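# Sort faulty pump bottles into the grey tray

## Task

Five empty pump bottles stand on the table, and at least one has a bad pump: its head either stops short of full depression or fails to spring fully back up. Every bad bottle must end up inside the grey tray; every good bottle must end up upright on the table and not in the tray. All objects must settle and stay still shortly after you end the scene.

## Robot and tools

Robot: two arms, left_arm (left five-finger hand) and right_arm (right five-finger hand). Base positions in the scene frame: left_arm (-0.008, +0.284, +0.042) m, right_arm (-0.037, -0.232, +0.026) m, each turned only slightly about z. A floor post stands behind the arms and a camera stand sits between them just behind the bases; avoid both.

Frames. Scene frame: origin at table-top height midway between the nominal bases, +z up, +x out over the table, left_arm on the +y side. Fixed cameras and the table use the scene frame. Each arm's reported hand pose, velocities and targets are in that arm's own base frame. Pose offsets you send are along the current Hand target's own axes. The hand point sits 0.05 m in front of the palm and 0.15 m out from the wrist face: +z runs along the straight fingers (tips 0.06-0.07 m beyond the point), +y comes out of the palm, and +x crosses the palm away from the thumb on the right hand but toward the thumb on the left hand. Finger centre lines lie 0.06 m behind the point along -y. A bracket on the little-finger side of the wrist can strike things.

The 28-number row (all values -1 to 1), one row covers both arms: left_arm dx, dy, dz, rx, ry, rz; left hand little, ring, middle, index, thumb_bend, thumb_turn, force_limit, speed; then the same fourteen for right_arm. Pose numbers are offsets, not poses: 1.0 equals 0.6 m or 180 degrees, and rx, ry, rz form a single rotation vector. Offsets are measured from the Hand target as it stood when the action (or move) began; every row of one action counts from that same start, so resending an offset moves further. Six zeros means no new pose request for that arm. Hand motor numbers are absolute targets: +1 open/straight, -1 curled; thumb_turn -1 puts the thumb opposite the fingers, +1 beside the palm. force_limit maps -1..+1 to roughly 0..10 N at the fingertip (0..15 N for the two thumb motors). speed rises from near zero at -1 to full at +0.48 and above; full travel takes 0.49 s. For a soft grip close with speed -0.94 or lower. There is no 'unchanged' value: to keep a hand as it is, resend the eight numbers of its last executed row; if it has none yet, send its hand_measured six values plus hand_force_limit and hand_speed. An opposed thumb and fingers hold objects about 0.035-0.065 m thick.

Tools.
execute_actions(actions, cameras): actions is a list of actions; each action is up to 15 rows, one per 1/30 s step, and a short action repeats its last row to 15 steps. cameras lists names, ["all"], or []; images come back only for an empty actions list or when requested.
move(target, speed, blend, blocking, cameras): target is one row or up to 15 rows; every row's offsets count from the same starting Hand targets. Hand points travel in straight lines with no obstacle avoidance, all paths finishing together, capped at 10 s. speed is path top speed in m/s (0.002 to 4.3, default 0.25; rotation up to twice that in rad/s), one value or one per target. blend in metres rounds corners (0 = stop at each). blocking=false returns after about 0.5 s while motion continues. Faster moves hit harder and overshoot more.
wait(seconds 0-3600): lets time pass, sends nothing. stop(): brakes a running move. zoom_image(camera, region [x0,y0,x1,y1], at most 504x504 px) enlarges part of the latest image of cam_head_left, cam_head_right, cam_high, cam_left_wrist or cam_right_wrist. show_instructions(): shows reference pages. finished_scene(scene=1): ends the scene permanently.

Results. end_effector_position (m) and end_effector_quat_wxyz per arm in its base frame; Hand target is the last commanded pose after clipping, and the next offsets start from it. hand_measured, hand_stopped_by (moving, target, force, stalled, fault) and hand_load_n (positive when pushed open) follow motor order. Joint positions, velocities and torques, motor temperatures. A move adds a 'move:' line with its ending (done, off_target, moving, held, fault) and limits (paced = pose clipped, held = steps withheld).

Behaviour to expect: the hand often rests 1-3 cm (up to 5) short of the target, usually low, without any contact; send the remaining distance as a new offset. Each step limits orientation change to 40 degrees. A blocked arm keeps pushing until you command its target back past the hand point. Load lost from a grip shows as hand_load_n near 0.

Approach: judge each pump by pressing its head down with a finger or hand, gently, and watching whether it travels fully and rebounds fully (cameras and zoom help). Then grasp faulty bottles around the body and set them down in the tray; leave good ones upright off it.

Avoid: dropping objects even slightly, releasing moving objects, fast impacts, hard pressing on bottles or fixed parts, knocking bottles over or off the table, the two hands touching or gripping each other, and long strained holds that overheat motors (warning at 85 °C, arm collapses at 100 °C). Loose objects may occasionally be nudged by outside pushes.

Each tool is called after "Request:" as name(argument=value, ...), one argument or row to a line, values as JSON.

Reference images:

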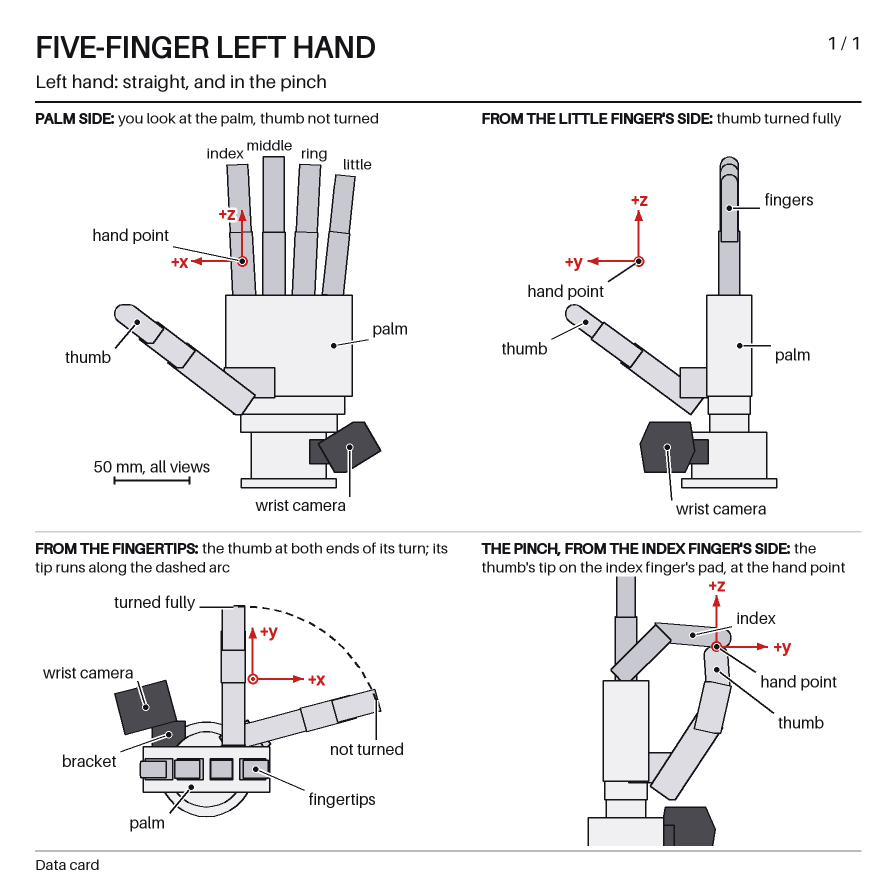

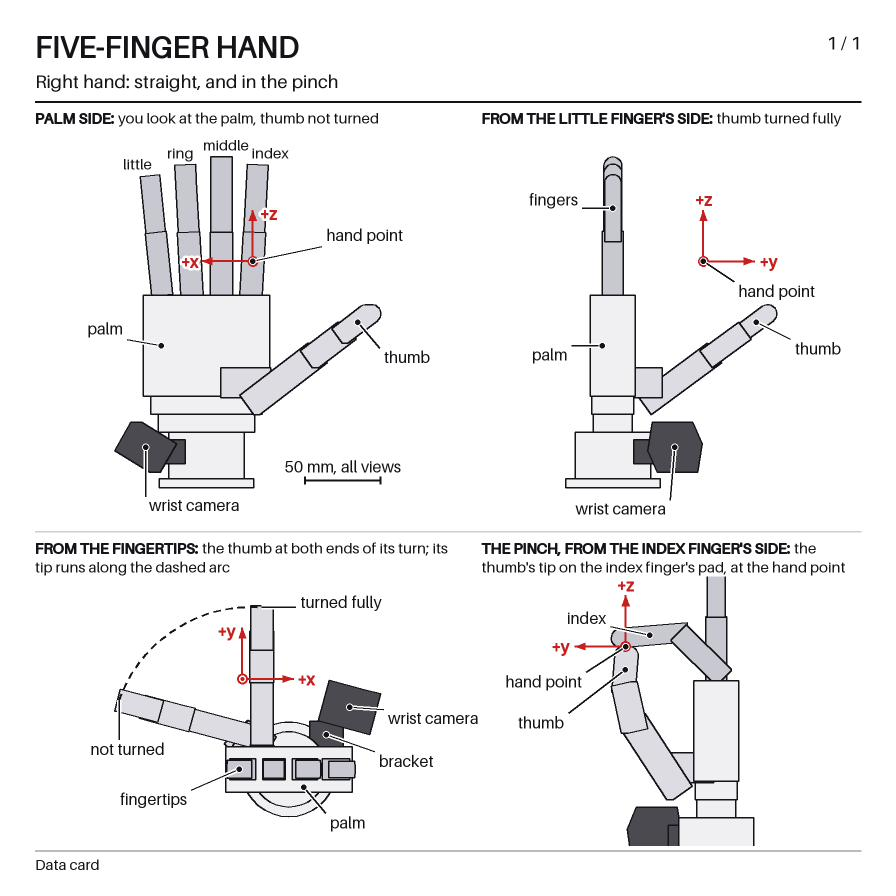

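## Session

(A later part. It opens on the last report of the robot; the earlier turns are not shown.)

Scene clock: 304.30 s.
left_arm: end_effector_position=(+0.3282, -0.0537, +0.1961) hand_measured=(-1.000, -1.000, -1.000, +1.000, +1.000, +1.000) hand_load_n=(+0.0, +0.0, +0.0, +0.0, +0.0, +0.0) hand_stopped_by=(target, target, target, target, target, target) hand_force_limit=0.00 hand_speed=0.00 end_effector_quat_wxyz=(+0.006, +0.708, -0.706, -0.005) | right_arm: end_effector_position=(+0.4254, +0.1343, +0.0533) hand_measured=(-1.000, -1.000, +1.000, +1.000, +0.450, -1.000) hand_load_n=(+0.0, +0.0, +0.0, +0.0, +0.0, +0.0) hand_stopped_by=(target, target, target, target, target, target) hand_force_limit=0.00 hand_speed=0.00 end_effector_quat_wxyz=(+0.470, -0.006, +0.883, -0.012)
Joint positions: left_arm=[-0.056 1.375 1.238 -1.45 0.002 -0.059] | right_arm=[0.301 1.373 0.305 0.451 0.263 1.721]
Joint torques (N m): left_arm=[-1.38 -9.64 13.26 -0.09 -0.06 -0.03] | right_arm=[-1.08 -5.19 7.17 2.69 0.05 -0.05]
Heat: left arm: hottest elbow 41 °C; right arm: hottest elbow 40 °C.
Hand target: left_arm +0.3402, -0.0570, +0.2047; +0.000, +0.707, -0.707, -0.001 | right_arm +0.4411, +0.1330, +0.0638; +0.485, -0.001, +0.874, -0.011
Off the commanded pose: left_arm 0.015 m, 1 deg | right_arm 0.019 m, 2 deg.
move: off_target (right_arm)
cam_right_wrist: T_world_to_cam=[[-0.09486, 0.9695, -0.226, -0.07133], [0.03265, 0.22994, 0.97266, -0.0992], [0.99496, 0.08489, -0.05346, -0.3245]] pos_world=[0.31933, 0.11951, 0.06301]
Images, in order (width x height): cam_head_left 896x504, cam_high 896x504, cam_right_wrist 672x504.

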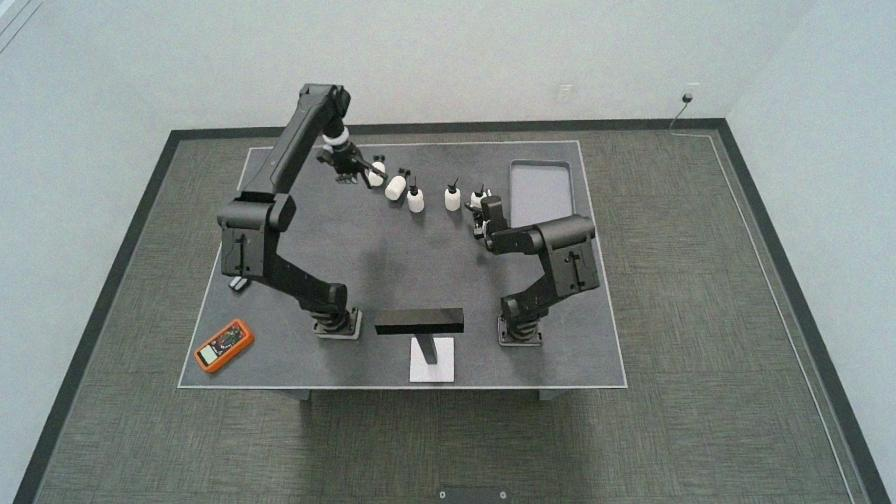

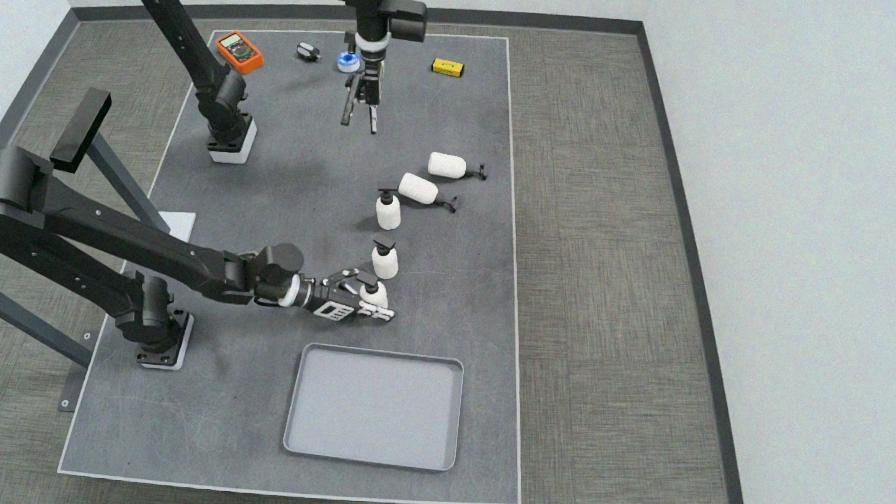

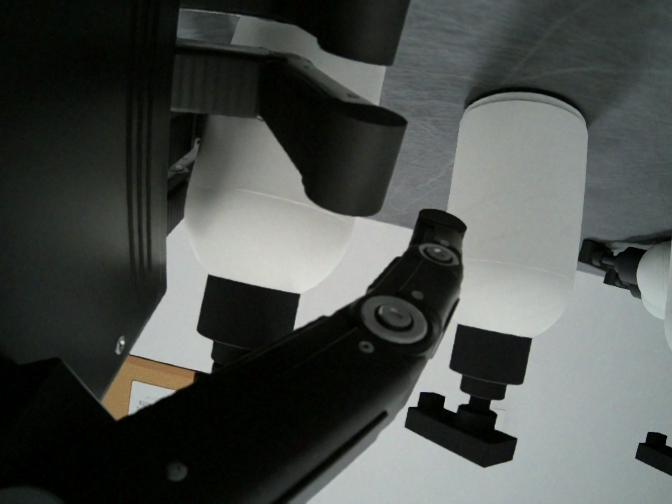

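Request:
move(
  target=[0,0,0,0,0,0,-1,-1,-1,1,1,1,0,0, 0,0,0,0,0,0,-1,-1,-1,-1,-1,-1,-0.4,-0.8],
  cameras=["cam_high","cam_head_left","cam_right_wrist"],
)

Request:
zoom_image(
  camera="cam_high",
  region=[300, 220, 420, 340],
)

Request:
zoom_image(
  camera="cam_head_left",
  region=[430, 160, 520, 250],
)

Scene clock: 307.73 s.
left_arm: end_effector_position=(+0.3282, -0.0537, +0.1961) hand_measured=(-1.000, -1.000, -1.000, +1.000, +1.000, +1.000) hand_load_n=(+0.5, +0.0, +0.0, +0.0, +0.0, +0.0) hand_stopped_by=(target, target, target, target, target, target) hand_force_limit=0.00 hand_speed=0.00 end_effector_quat_wxyz=(+0.006, +0.708, -0.706, -0.005) | right_arm: end_effector_position=(+0.4253, +0.1344, +0.0528) hand_measured=(-1.000, -1.000, +0.614, +0.448, +0.256, -1.000) hand_load_n=(+0.0, +0.0, +0.5, +4.5, +8.5, +0.0) hand_stopped_by=(target, target, force, force, force, target) hand_force_limit=-0.40 hand_speed=-0.80 end_effector_quat_wxyz=(+0.470, -0.007, +0.883, -0.012)
Joint positions: left_arm=[-0.056 1.375 1.238 -1.45 0.002 -0.059] | right_arm=[0.301 1.374 0.305 0.451 0.263 1.72]
Joint torques (N m): left_arm=[-1.38 -9.64 13.26 -0.09 -0.06 -0.03] | right_arm=[-1.08 -5.36 7.17 2.65 0.06 -0.03]
Heat: left arm: hottest elbow 41 °C; right arm: hottest elbow 40 °C.
Hand target: left_arm +0.3402, -0.0570, +0.2047; +0.000, +0.707, -0.707, -0.001 | right_arm +0.4411, +0.1332, +0.0638; +0.485, -0.002, +0.874, -0.011
Off the commanded pose: left_arm 0.015 m, 1 deg | right_arm 0.019 m, 2 deg.
move: done
cam_right_wrist: T_world_to_cam=[[-0.09623, 0.96909, -0.22716, -0.07088], [0.03325, 0.23122, 0.97233, -0.09913], [0.9948, 0.08601, -0.05447, -0.32445]] pos_world=[0.31924, 0.11952, 0.06261]
Images, in order (width x height): cam_head_left 896x504, cam_high 896x504, cam_right_wrist 672x504.

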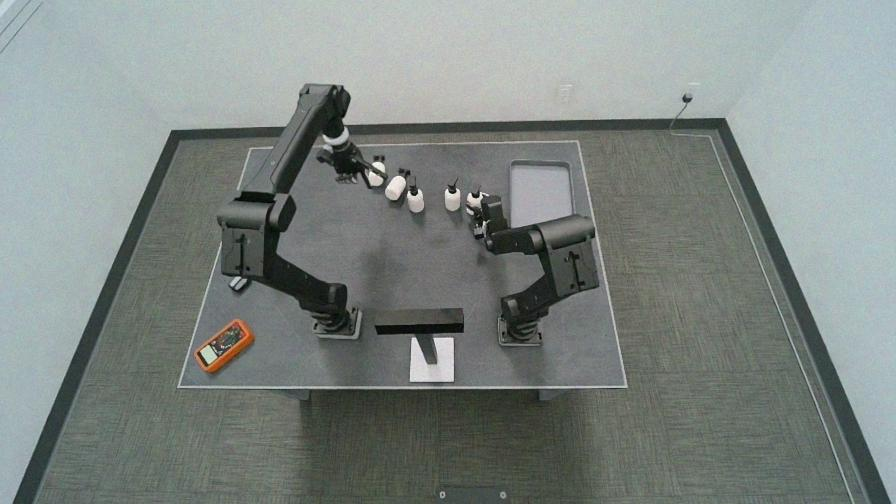

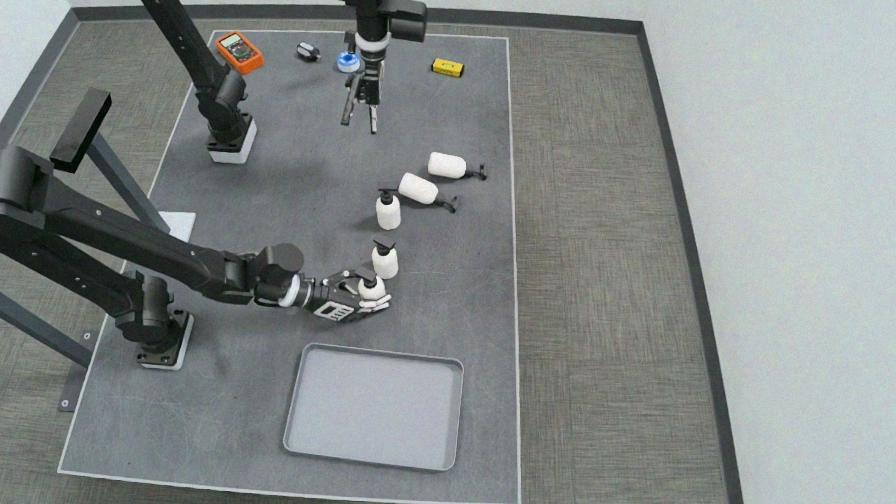

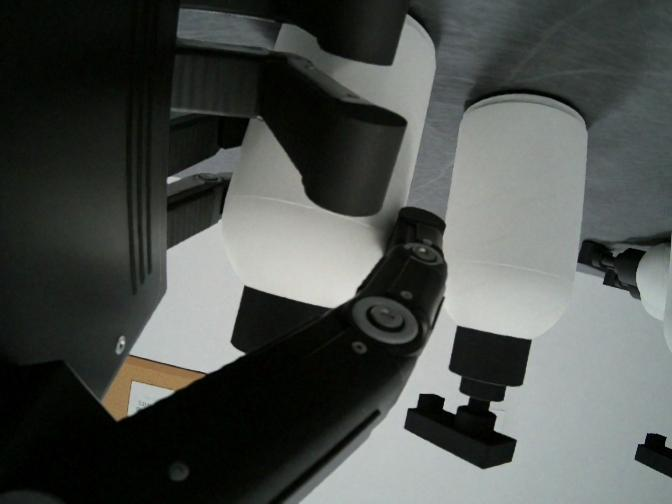

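Scaled by 4.200 from the camera's image (finer frame: 1280x720).

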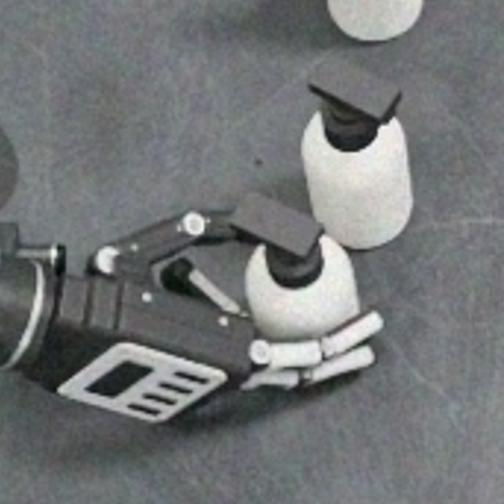

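Scaled by 5.600 from the camera's image (finer frame: 1280x720).

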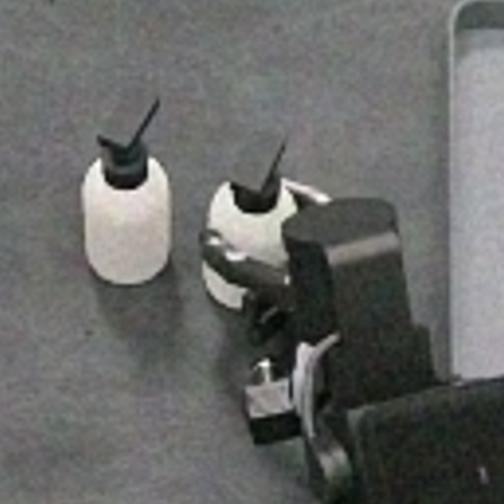

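Request:
move(
  target=[0,0,0,0,0,0,-1,-1,-1,1,1,1,0,0, -0.0848,-0.002,-0.0528,0,0,0,-1,-1,-1,-1,-1,-1,-0.4,-0.8],
  cameras=["cam_high","cam_head_left","cam_right_wrist"],
  speed=0.08,
)

Request:
zoom_image(
  camera="cam_high",
  region=[300, 200, 420, 320],
)

Scene clock: 310.20 s.
left_arm: end_effector_position=(+0.3282, -0.0537, +0.1961) hand_measured=(-1.000, -1.000, -1.000, +1.000, +1.000, +1.000) hand_load_n=(+0.0, +0.0, +0.0, +0.0, +0.0, +0.0) hand_stopped_by=(target, target, target, target, target, target) hand_force_limit=0.00 hand_speed=0.00 end_effector_quat_wxyz=(+0.006, +0.708, -0.706, -0.005) | right_arm: end_effector_position=(+0.4274, +0.1351, +0.1039) hand_measured=(-1.000, -1.000, +0.614, +0.448, +0.256, -1.000) hand_load_n=(+0.0, +0.0, +0.5, +4.5, +8.5, +0.0) hand_stopped_by=(target, target, force, force, force, target) hand_force_limit=-0.40 hand_speed=-0.80 end_effector_quat_wxyz=(+0.471, -0.007, +0.882, -0.012)
Joint positions: left_arm=[-0.056 1.375 1.238 -1.45 0.002 -0.059] | right_arm=[0.301 1.164 0.362 0.189 0.263 1.719]
Joint torques (N m): left_arm=[-1.44 -9.58 13.26 -0.08 -0.06 -0.03] | right_arm=[-0.97 -6.53 9.31 1.11 0.07 -0.03]
Heat: left arm: hottest elbow 41 °C; right arm: hottest elbow 40 °C.
Hand target: left_arm +0.3402, -0.0570, +0.2047; +0.000, +0.707, -0.707, -0.001 | right_arm +0.4412, +0.1333, +0.1239; +0.485, -0.002, +0.874, -0.011
Off the commanded pose: left_arm 0.015 m, 1 deg | right_arm 0.024 m, 2 deg.
move: off_target (right_arm)
cam_right_wrist: T_world_to_cam=[[-0.09554, 0.96926, -0.22672, -0.06013], [0.02966, 0.23043, 0.97264, -0.14746], [0.99498, 0.0862, -0.05077, -0.32433]] pos_world=[0.32133, 0.12022, 0.11333]
Images, in order (width x height): cam_head_left 896x504, cam_high 896x504, cam_right_wrist 672x504.

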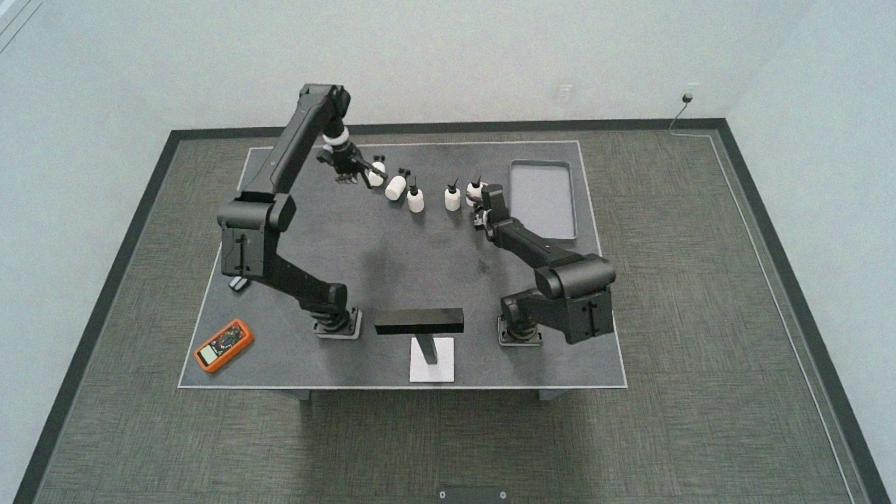

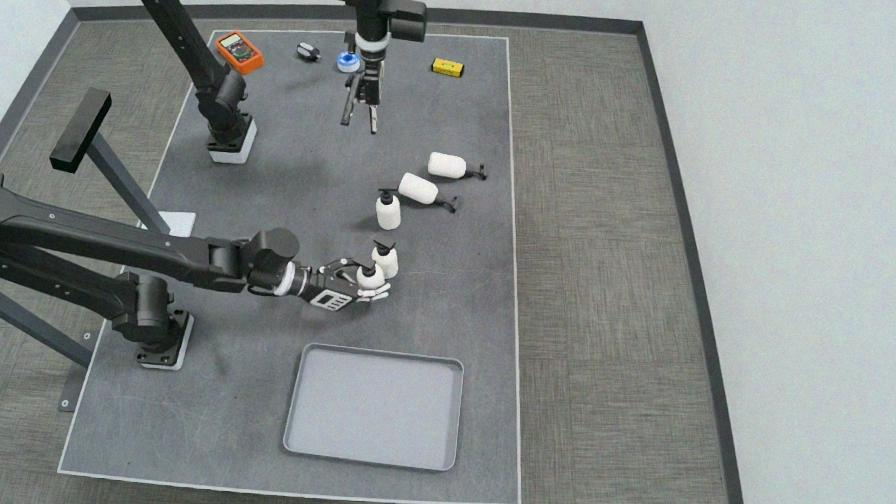

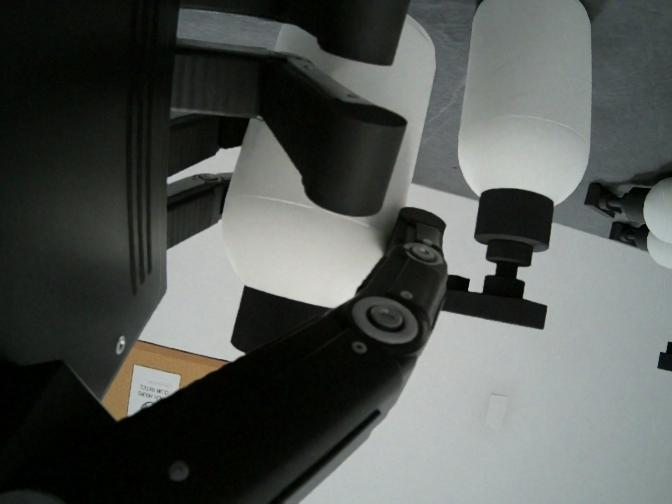

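Scaled by 4.200 from the camera's image (finer frame: 1280x720).

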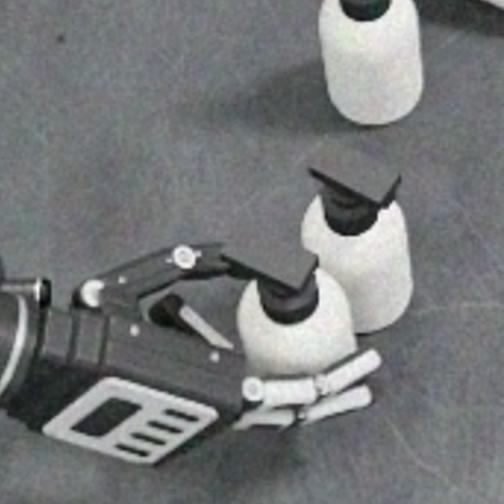

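Request:
move(
  target=[0,0,0,0,0,0,-1,-1,-1,1,1,1,0,0, 0.0302,-0.3088,-0.0367,0,0,0,-1,-1,-1,-1,-1,-1,-0.4,-0.8],
  cameras=["cam_high","cam_head_left","cam_right_wrist"],
  speed=0.12,
)

Request:
zoom_image(
  camera="cam_high",
  region=[280, 300, 480, 480],
)

Request:
zoom_image(
  camera="cam_head_left",
  region=[450, 140, 600, 260],
)

Scene clock: 314.07 s.
left_arm: end_effector_position=(+0.3282, -0.0537, +0.1961) hand_measured=(-1.000, -1.000, -1.000, +1.000, +1.000, +1.000) hand_load_n=(+0.0, +0.0, +0.0, +0.0, +0.0, +0.0) hand_stopped_by=(target, target, target, target, target, target) hand_force_limit=0.00 hand_speed=0.00 end_effector_quat_wxyz=(+0.006, +0.708, -0.706, -0.005) | right_arm: end_effector_position=(+0.4021, -0.0427, +0.1154) hand_measured=(-1.000, -1.000, +0.614, +0.448, +0.256, -1.000) hand_load_n=(+0.0, +0.0, +1.0, +4.0, +8.5, +0.0) hand_stopped_by=(target, target, force, force, force, target) hand_force_limit=-0.40 hand_speed=-0.80 end_effector_quat_wxyz=(+0.482, -0.002, +0.876, -0.006)
Joint positions: left_arm=[-0.056 1.375 1.238 -1.45 0.002 -0.059] | right_arm=[-0.428 1.079 0.33 0.142 -0.35 1.322]
Joint torques (N m): left_arm=[-1.38 -9.64 13.26 -0.08 -0.06 -0.03] | right_arm=[-1.03 -3.31 9.48 0.99 -0.26 -0.02]
Motor temperatures (°C): left_arm=[30 29 42 31 32 30] | right_arm=[35 33 40 31 32 35]
Heat: left arm: hottest elbow 42 °C; right arm: hottest elbow 40 °C.
Hand target: left_arm +0.3402, -0.0570, +0.2047; +0.000, +0.707, -0.707, -0.001 | right_arm +0.4115, -0.0519, +0.1242; +0.485, -0.002, +0.874, -0.011
Off the commanded pose: left_arm 0.015 m, 1 deg | right_arm 0.016 m, 1 deg.
move: off_target (right_arm)
cam_right_wrist: T_world_to_cam=[[-0.08769, 0.97256, -0.2155, 0.10805], [0.00626, 0.21687, 0.97618, -0.10845], [0.99613, 0.08425, -0.02511, -0.28666]] pos_world=[0.2957, -0.05741, 0.12195]
Images, in order (width x height): cam_head_left 896x504, cam_high 896x504, cam_right_wrist 672x504.

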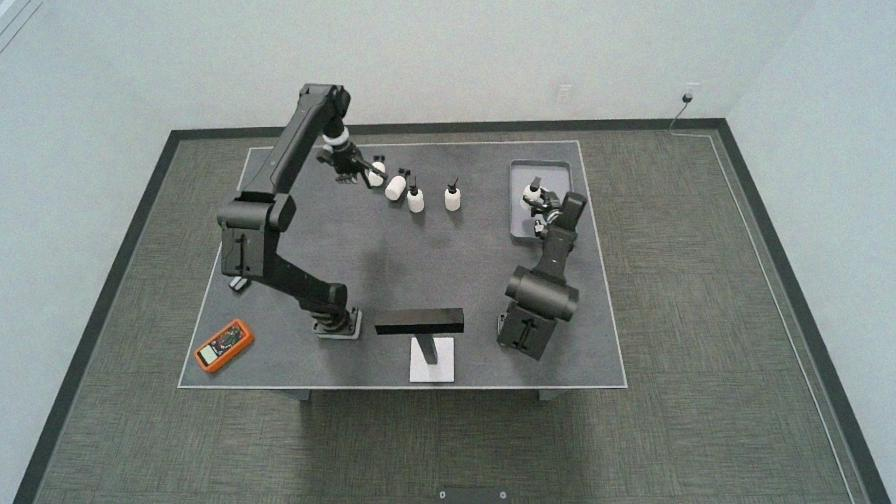

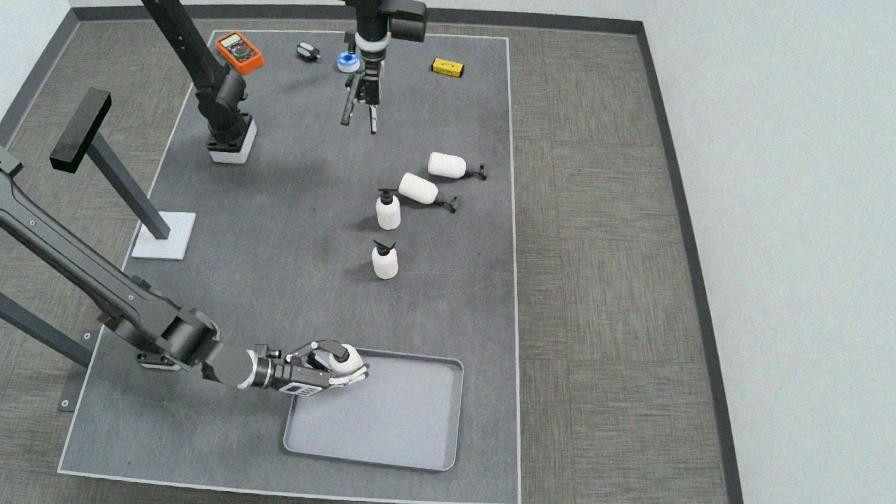

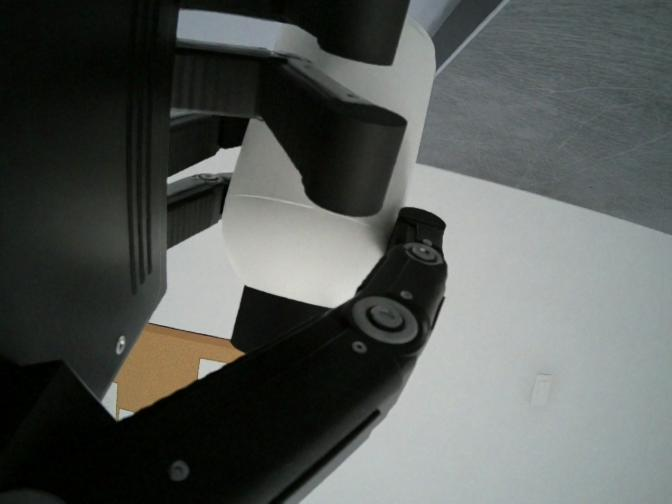

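Scaled by 2.520 from the camera's image (finer frame: 1280x720).

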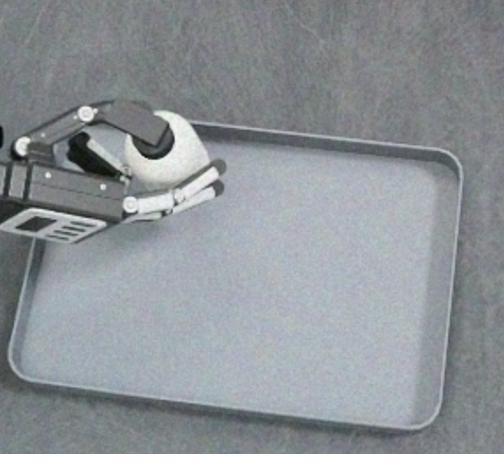

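Scaled by 3.360 from the camera's image (finer frame: 1280x720).

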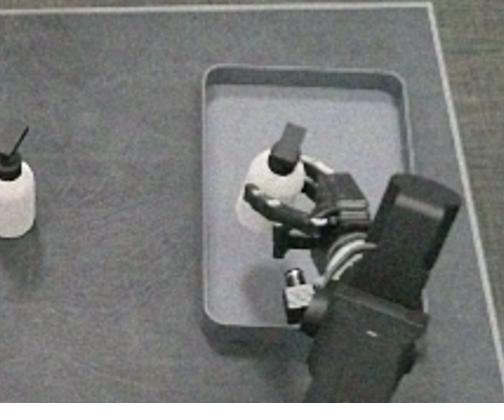

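Request:
move(
  target=[0,0,0,0,0,0,-1,-1,-1,1,1,1,0,0, 0.0636,0.0016,0.0396,0,0,0,-1,-1,-1,-1,-1,-1,-0.4,-0.8],
  cameras=["cam_high","cam_head_left","cam_right_wrist"],
  speed=0.08,
)

Request:
zoom_image(
  camera="cam_high",
  region=[300, 320, 420, 440],
)

Request:
zoom_image(
  camera="cam_head_left",
  region=[490, 150, 580, 240],
)

Scene clock: 317.37 s.
left_arm: end_effector_position=(+0.3282, -0.0537, +0.1961) hand_measured=(-1.000, -1.000, -1.000, +1.000, +1.000, +1.000) hand_load_n=(+0.0, +0.0, +0.0, +0.0, +0.0, +0.0) hand_stopped_by=(target, target, target, target, target, target) hand_force_limit=0.00 hand_speed=0.00 end_effector_quat_wxyz=(+0.006, +0.708, -0.706, -0.005) | right_arm: end_effector_position=(+0.4091, -0.0458, +0.0781) hand_measured=(-1.000, -1.000, +0.614, +0.448, +0.256, -1.000) hand_load_n=(+0.0, +0.0, +1.0, +4.5, +8.5, +0.0) hand_stopped_by=(target, target, force, force, force, target) hand_force_limit=-0.40 hand_speed=-0.80 end_effector_quat_wxyz=(+0.479, -0.003, +0.878, -0.005)
Joint positions: left_arm=[-0.056 1.375 1.238 -1.45 0.002 -0.059] | right_arm=[-0.428 1.257 0.306 0.336 -0.35 1.319]
Joint velocities: left_arm=[within noise] | right_arm=[0.015 -0.044 -0.032 0.007 -0.037 0.022]
Joint torques (N m): left_arm=[-1.38 -9.58 13.27 -0.09 -0.06 -0.03] | right_arm=[-0.91 -4.42 5.96 2.62 -0.23 -0.01]
Heat: left arm: hottest elbow 42 °C; right arm: hottest elbow 40 °C.
Hand target: left_arm +0.3402, -0.0570, +0.2047; +0.000, +0.707, -0.707, -0.001 | right_arm +0.4114, -0.0519, +0.0791; +0.485, -0.001, +0.874, -0.011
Off the commanded pose: left_arm 0.015 m, 1 deg | right_arm 0.007 m, 1 deg.
move: done
cam_right_wrist: T_world_to_cam=[[-0.09069, 0.97266, -0.21382, 0.10477], [0.01309, 0.21585, 0.97634, -0.07426], [0.99579, 0.08574, -0.03231, -0.29357]] pos_world=[0.30281, -0.06071, 0.08542]
Images, in order (width x height): cam_head_left 896x504, cam_high 896x504, cam_right_wrist 672x504.

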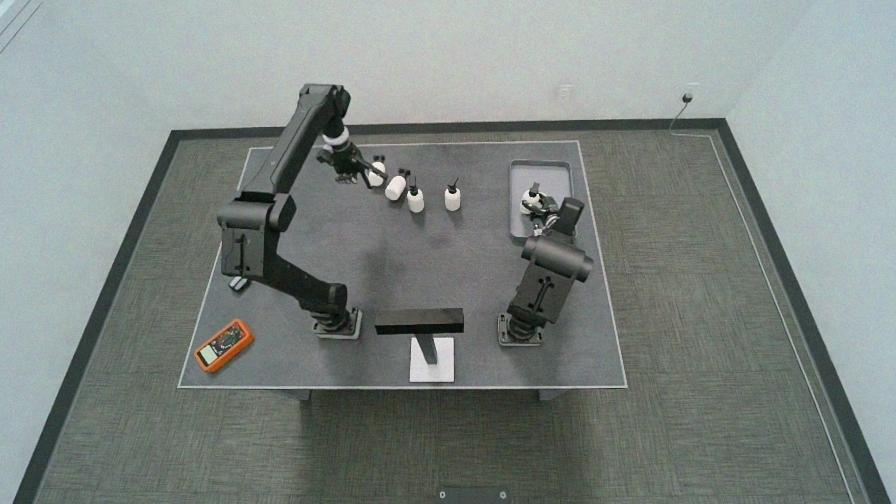

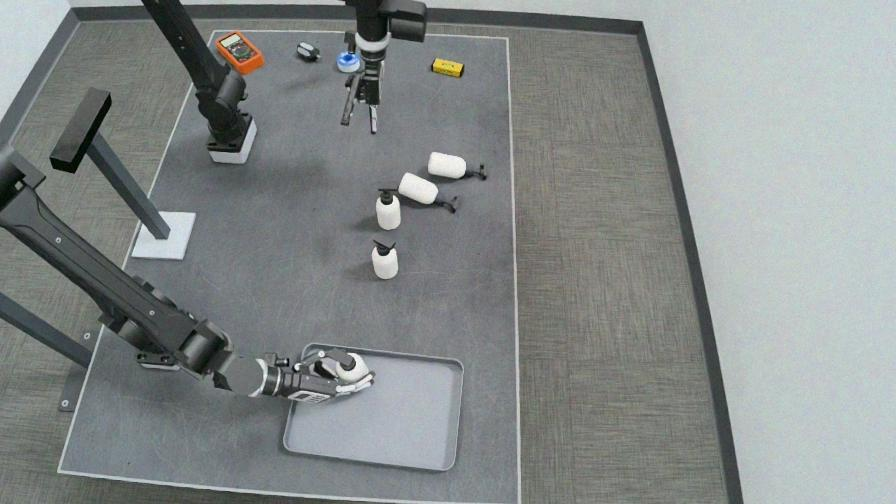

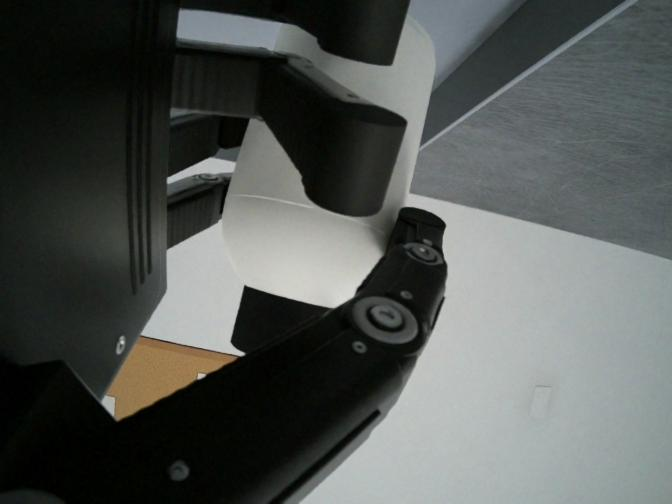

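Scaled by 4.200 from the camera's image (finer frame: 1280x720).

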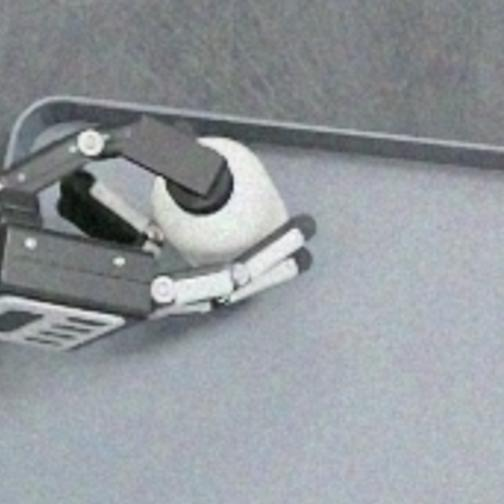

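Scaled by 5.600 from the camera's image (finer frame: 1280x720).

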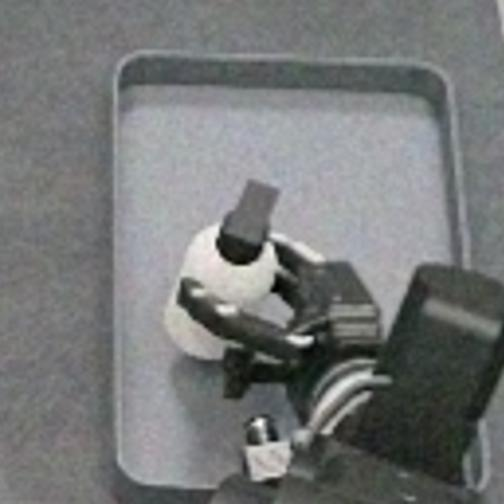

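Request:
move(
  target=[0,0,0,0,0,0,-1,-1,-1,1,1,1,0,0, 0,0,0,0.0437,-0.0007,-0.070,-1,-1,-1,-1,-1,-1,-0.4,-0.8],
  cameras=["cam_high","cam_head_left","cam_right_wrist"],
  speed=0.15,
)

Request:
zoom_image(
  camera="cam_high",
  region=[300, 320, 420, 440],
)

Request:
zoom_image(
  camera="cam_head_left",
  region=[490, 150, 580, 240],
)

Scene clock: 321.87 s.
left_arm: end_effector_position=(+0.3282, -0.0537, +0.1961) hand_measured=(-1.000, -1.000, -1.000, +1.000, +1.000, +1.000) hand_load_n=(+0.0, +0.0, +0.0, +0.0, +0.0, +0.0) hand_stopped_by=(target, target, target, target, target, target) hand_force_limit=0.00 hand_speed=0.00 end_effector_quat_wxyz=(+0.006, +0.708, -0.706, -0.005) | right_arm: end_effector_position=(+0.4063, -0.0559, +0.0674) hand_measured=(-1.000, -1.000, +0.614, +0.448, +0.256, -1.000) hand_load_n=(+0.0, +0.0, +0.5, +4.5, +8.0, +0.0) hand_stopped_by=(target, target, force, force, force, target) hand_force_limit=-0.40 hand_speed=-0.80 end_effector_quat_wxyz=(+0.464, -0.054, +0.877, -0.117)
Joint positions: left_arm=[-0.056 1.375 1.238 -1.45 0.002 -0.059] | right_arm=[-0.375 1.213 0.289 0.342 -0.159 1.159]
Joint torques (N m): left_arm=[-1.38 -9.64 13.26 -0.09 -0.06 -0.03] | right_arm=[1.61 -6.53 6.08 2.73 0.03 -0.04]
Heat: left arm: hottest elbow 42 °C; right arm: hottest elbow 40 °C.
Hand target: left_arm +0.3402, -0.0570, +0.2047; +0.000, +0.707, -0.707, -0.001 | right_arm +0.4115, -0.0520, +0.0792; +0.481, -0.064, +0.865, -0.124
Off the commanded pose: left_arm 0.015 m, 1 deg | right_arm 0.013 m, 3 deg.
move: off_target (right_arm)
cam_right_wrist: T_world_to_cam=[[-0.08237, 0.89339, -0.44166, 0.11963], [0.0428, 0.44593, 0.89404, -0.05528], [0.99568, 0.05474, -0.07496, -0.28908]] pos_world=[0.30005, -0.0664, 0.08059]
Images, in order (width x height): cam_head_left 896x504, cam_high 896x504, cam_right_wrist 672x504.

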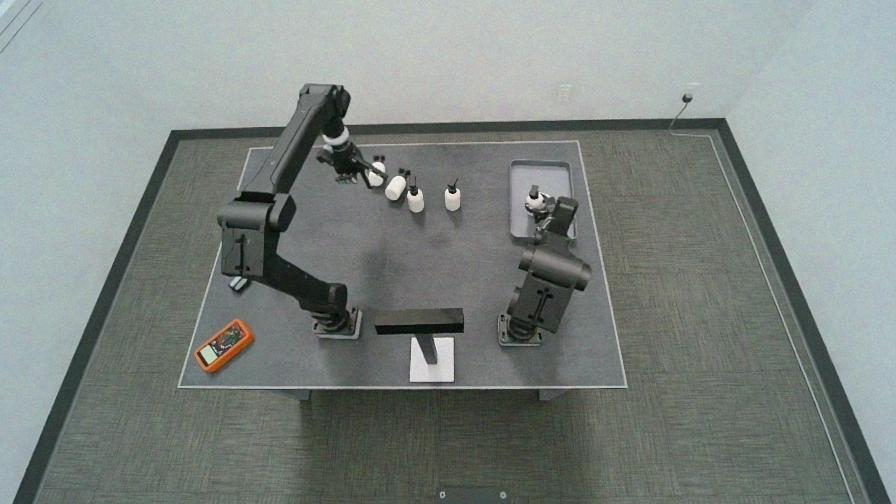

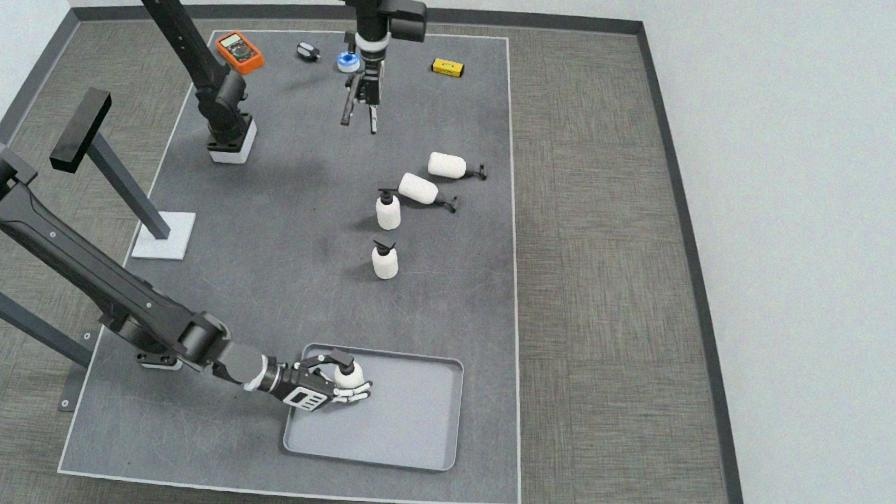

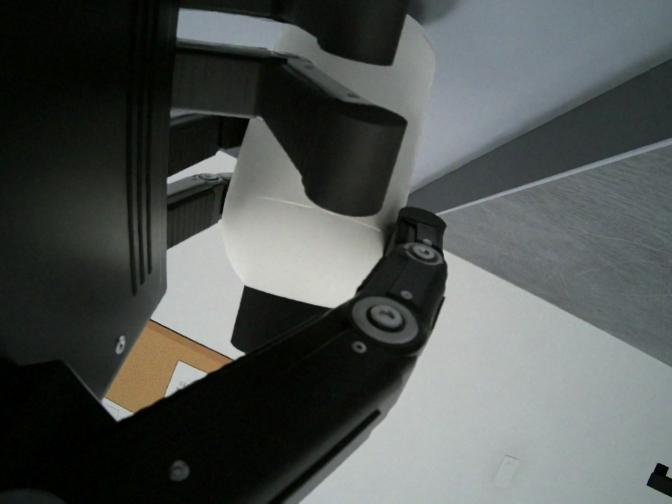

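Scaled by 4.200 from the camera's image (finer frame: 1280x720).

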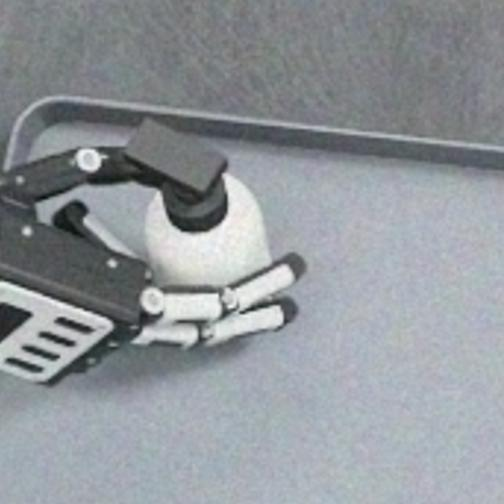

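Scaled by 5.600 from the camera's image (finer frame: 1280x720).

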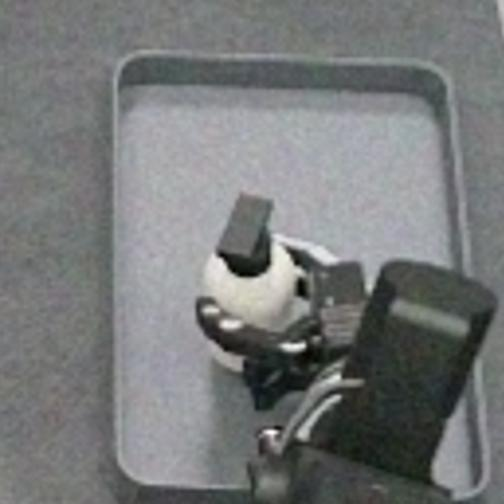

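Request:
move(
  target=[0,0,0,0,0,0,-1,-1,-1,1,1,1,0,0, 0,0,0,0,0,0,-1,-1,-1,-1,-1,-1,-0.4,-0.8],
  cameras=[],
)

Scene clock: 323.40 s.
left_arm: end_effector_position=(+0.3282, -0.0537, +0.1961) hand_measured=(-1.000, -1.000, -1.000, +1.000, +1.000, +1.000) hand_load_n=(+0.0, +0.0, +0.0, +0.0, +0.0, +0.0) hand_stopped_by=(target, target, target, target, target, target) hand_force_limit=0.00 hand_speed=0.00 end_effector_quat_wxyz=(+0.006, +0.708, -0.706, -0.005) | right_arm: end_effector_position=(+0.4062, -0.0559, +0.0674) hand_measured=(-1.000, -1.000, +0.614, +0.448, +0.256, -1.000) hand_load_n=(+0.0, +0.0, +1.0, +4.5, +8.5, +0.0) hand_stopped_by=(target, target, force, force, force, target) hand_force_limit=-0.40 hand_speed=-0.80 end_effector_quat_wxyz=(+0.464, -0.054, +0.877, -0.117)
Joint positions: left_arm=[-0.056 1.375 1.238 -1.45 0.002 -0.059] | right_arm=[-0.375 1.213 0.289 0.342 -0.159 1.158]
Joint torques (N m): left_arm=[-1.38 -9.64 13.27 -0.08 -0.06 -0.02] | right_arm=[1.55 -6.53 6.06 2.73 0.03 -0.04]
Heat: left arm: hottest elbow 42 °C; right arm: hottest elbow 40 °C.
Hand target: left_arm +0.3402, -0.0570, +0.2047; +0.000, +0.707, -0.707, -0.001 | right_arm +0.4115, -0.0520, +0.0792; +0.481, -0.064, +0.865, -0.124
Off the commanded pose: left_arm 0.015 m, 1 deg | right_arm 0.014 m, 3 deg.
move: done

Request:
move(
  target=[0,0,0,0,0,0,-1,-1,-1,1,1,1,0,0, 0.0163,0.0055,0.0101,0,0,0,-1,-1,-1,-1,-1,-1,-0.4,-0.8],
  cameras=["cam_high","cam_head_left"],
  speed=0.05,
)

Request:
zoom_image(
  camera="cam_high",
  region=[300, 320, 420, 440],
)

Request:
zoom_image(
  camera="cam_head_left",
  region=[490, 150, 580, 240],
)

Scene clock: 326.03 s.
left_arm: end_effector_position=(+0.3282, -0.0537, +0.1961) hand_measured=(-1.000, -1.000, -1.000, +1.000, +1.000, +1.000) hand_load_n=(+0.0, +0.0, +0.0, +0.0, +0.0, +0.0) hand_stopped_by=(target, target, target, target, target, target) hand_force_limit=0.00 hand_speed=0.00 end_effector_quat_wxyz=(+0.006, +0.708, -0.706, -0.005) | right_arm: end_effector_position=(+0.4075, -0.0565, +0.0659) hand_measured=(-1.000, -1.000, +0.614, +0.448, +0.256, -1.000) hand_load_n=(+0.0, +0.0, +0.5, +4.5, +8.5, +0.0) hand_stopped_by=(target, target, force, force, force, target) hand_force_limit=-0.40 hand_speed=-0.80 end_effector_quat_wxyz=(+0.474, -0.055, +0.870, -0.122)
Joint positions: left_arm=[-0.056 1.375 1.238 -1.45 0.002 -0.059] | right_arm=[-0.375 1.24 0.276 0.409 -0.159 1.158]
Joint torques (N m): left_arm=[-1.38 -9.64 13.26 -0.09 -0.06 -0.03] | right_arm=[1.61 -4.25 5.9 2.8 0.03 -0.03]
Heat: left arm: hottest elbow 42 °C; right arm: hottest elbow 40 °C.
Hand target: left_arm +0.3402, -0.0570, +0.2047; +0.000, +0.707, -0.707, -0.001 | right_arm +0.4114, -0.0520, +0.0671; +0.481, -0.064, +0.866, -0.124
Off the commanded pose: left_arm 0.015 m, 1 deg | right_arm 0.006 m, 1 deg.
move: done
Images, in order (width x height): cam_head_left 896x504, cam_high 896x504.

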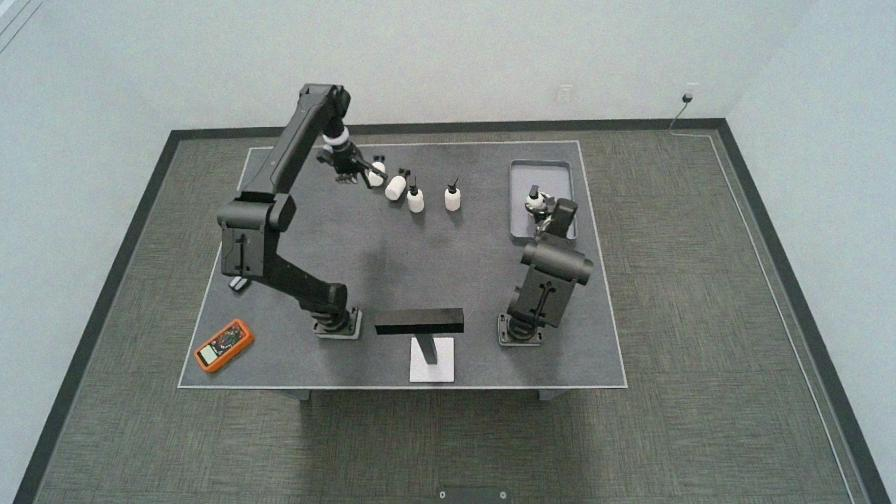

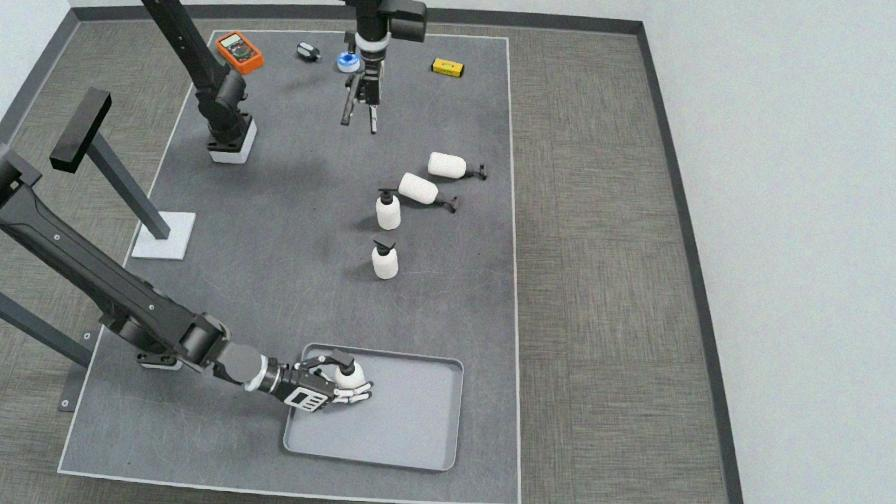

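Scaled by 4.200 from the camera's image (finer frame: 1280x720).

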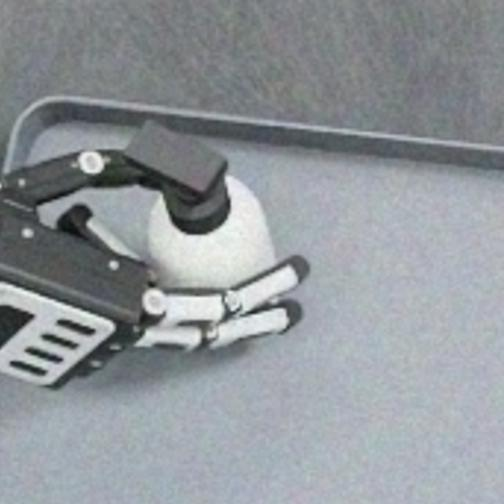

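Scaled by 5.600 from the camera's image (finer frame: 1280x720).

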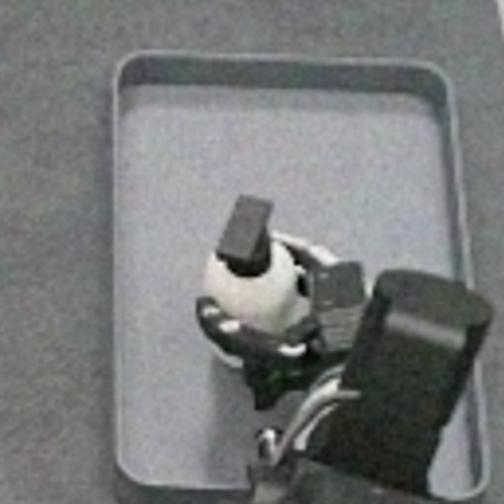

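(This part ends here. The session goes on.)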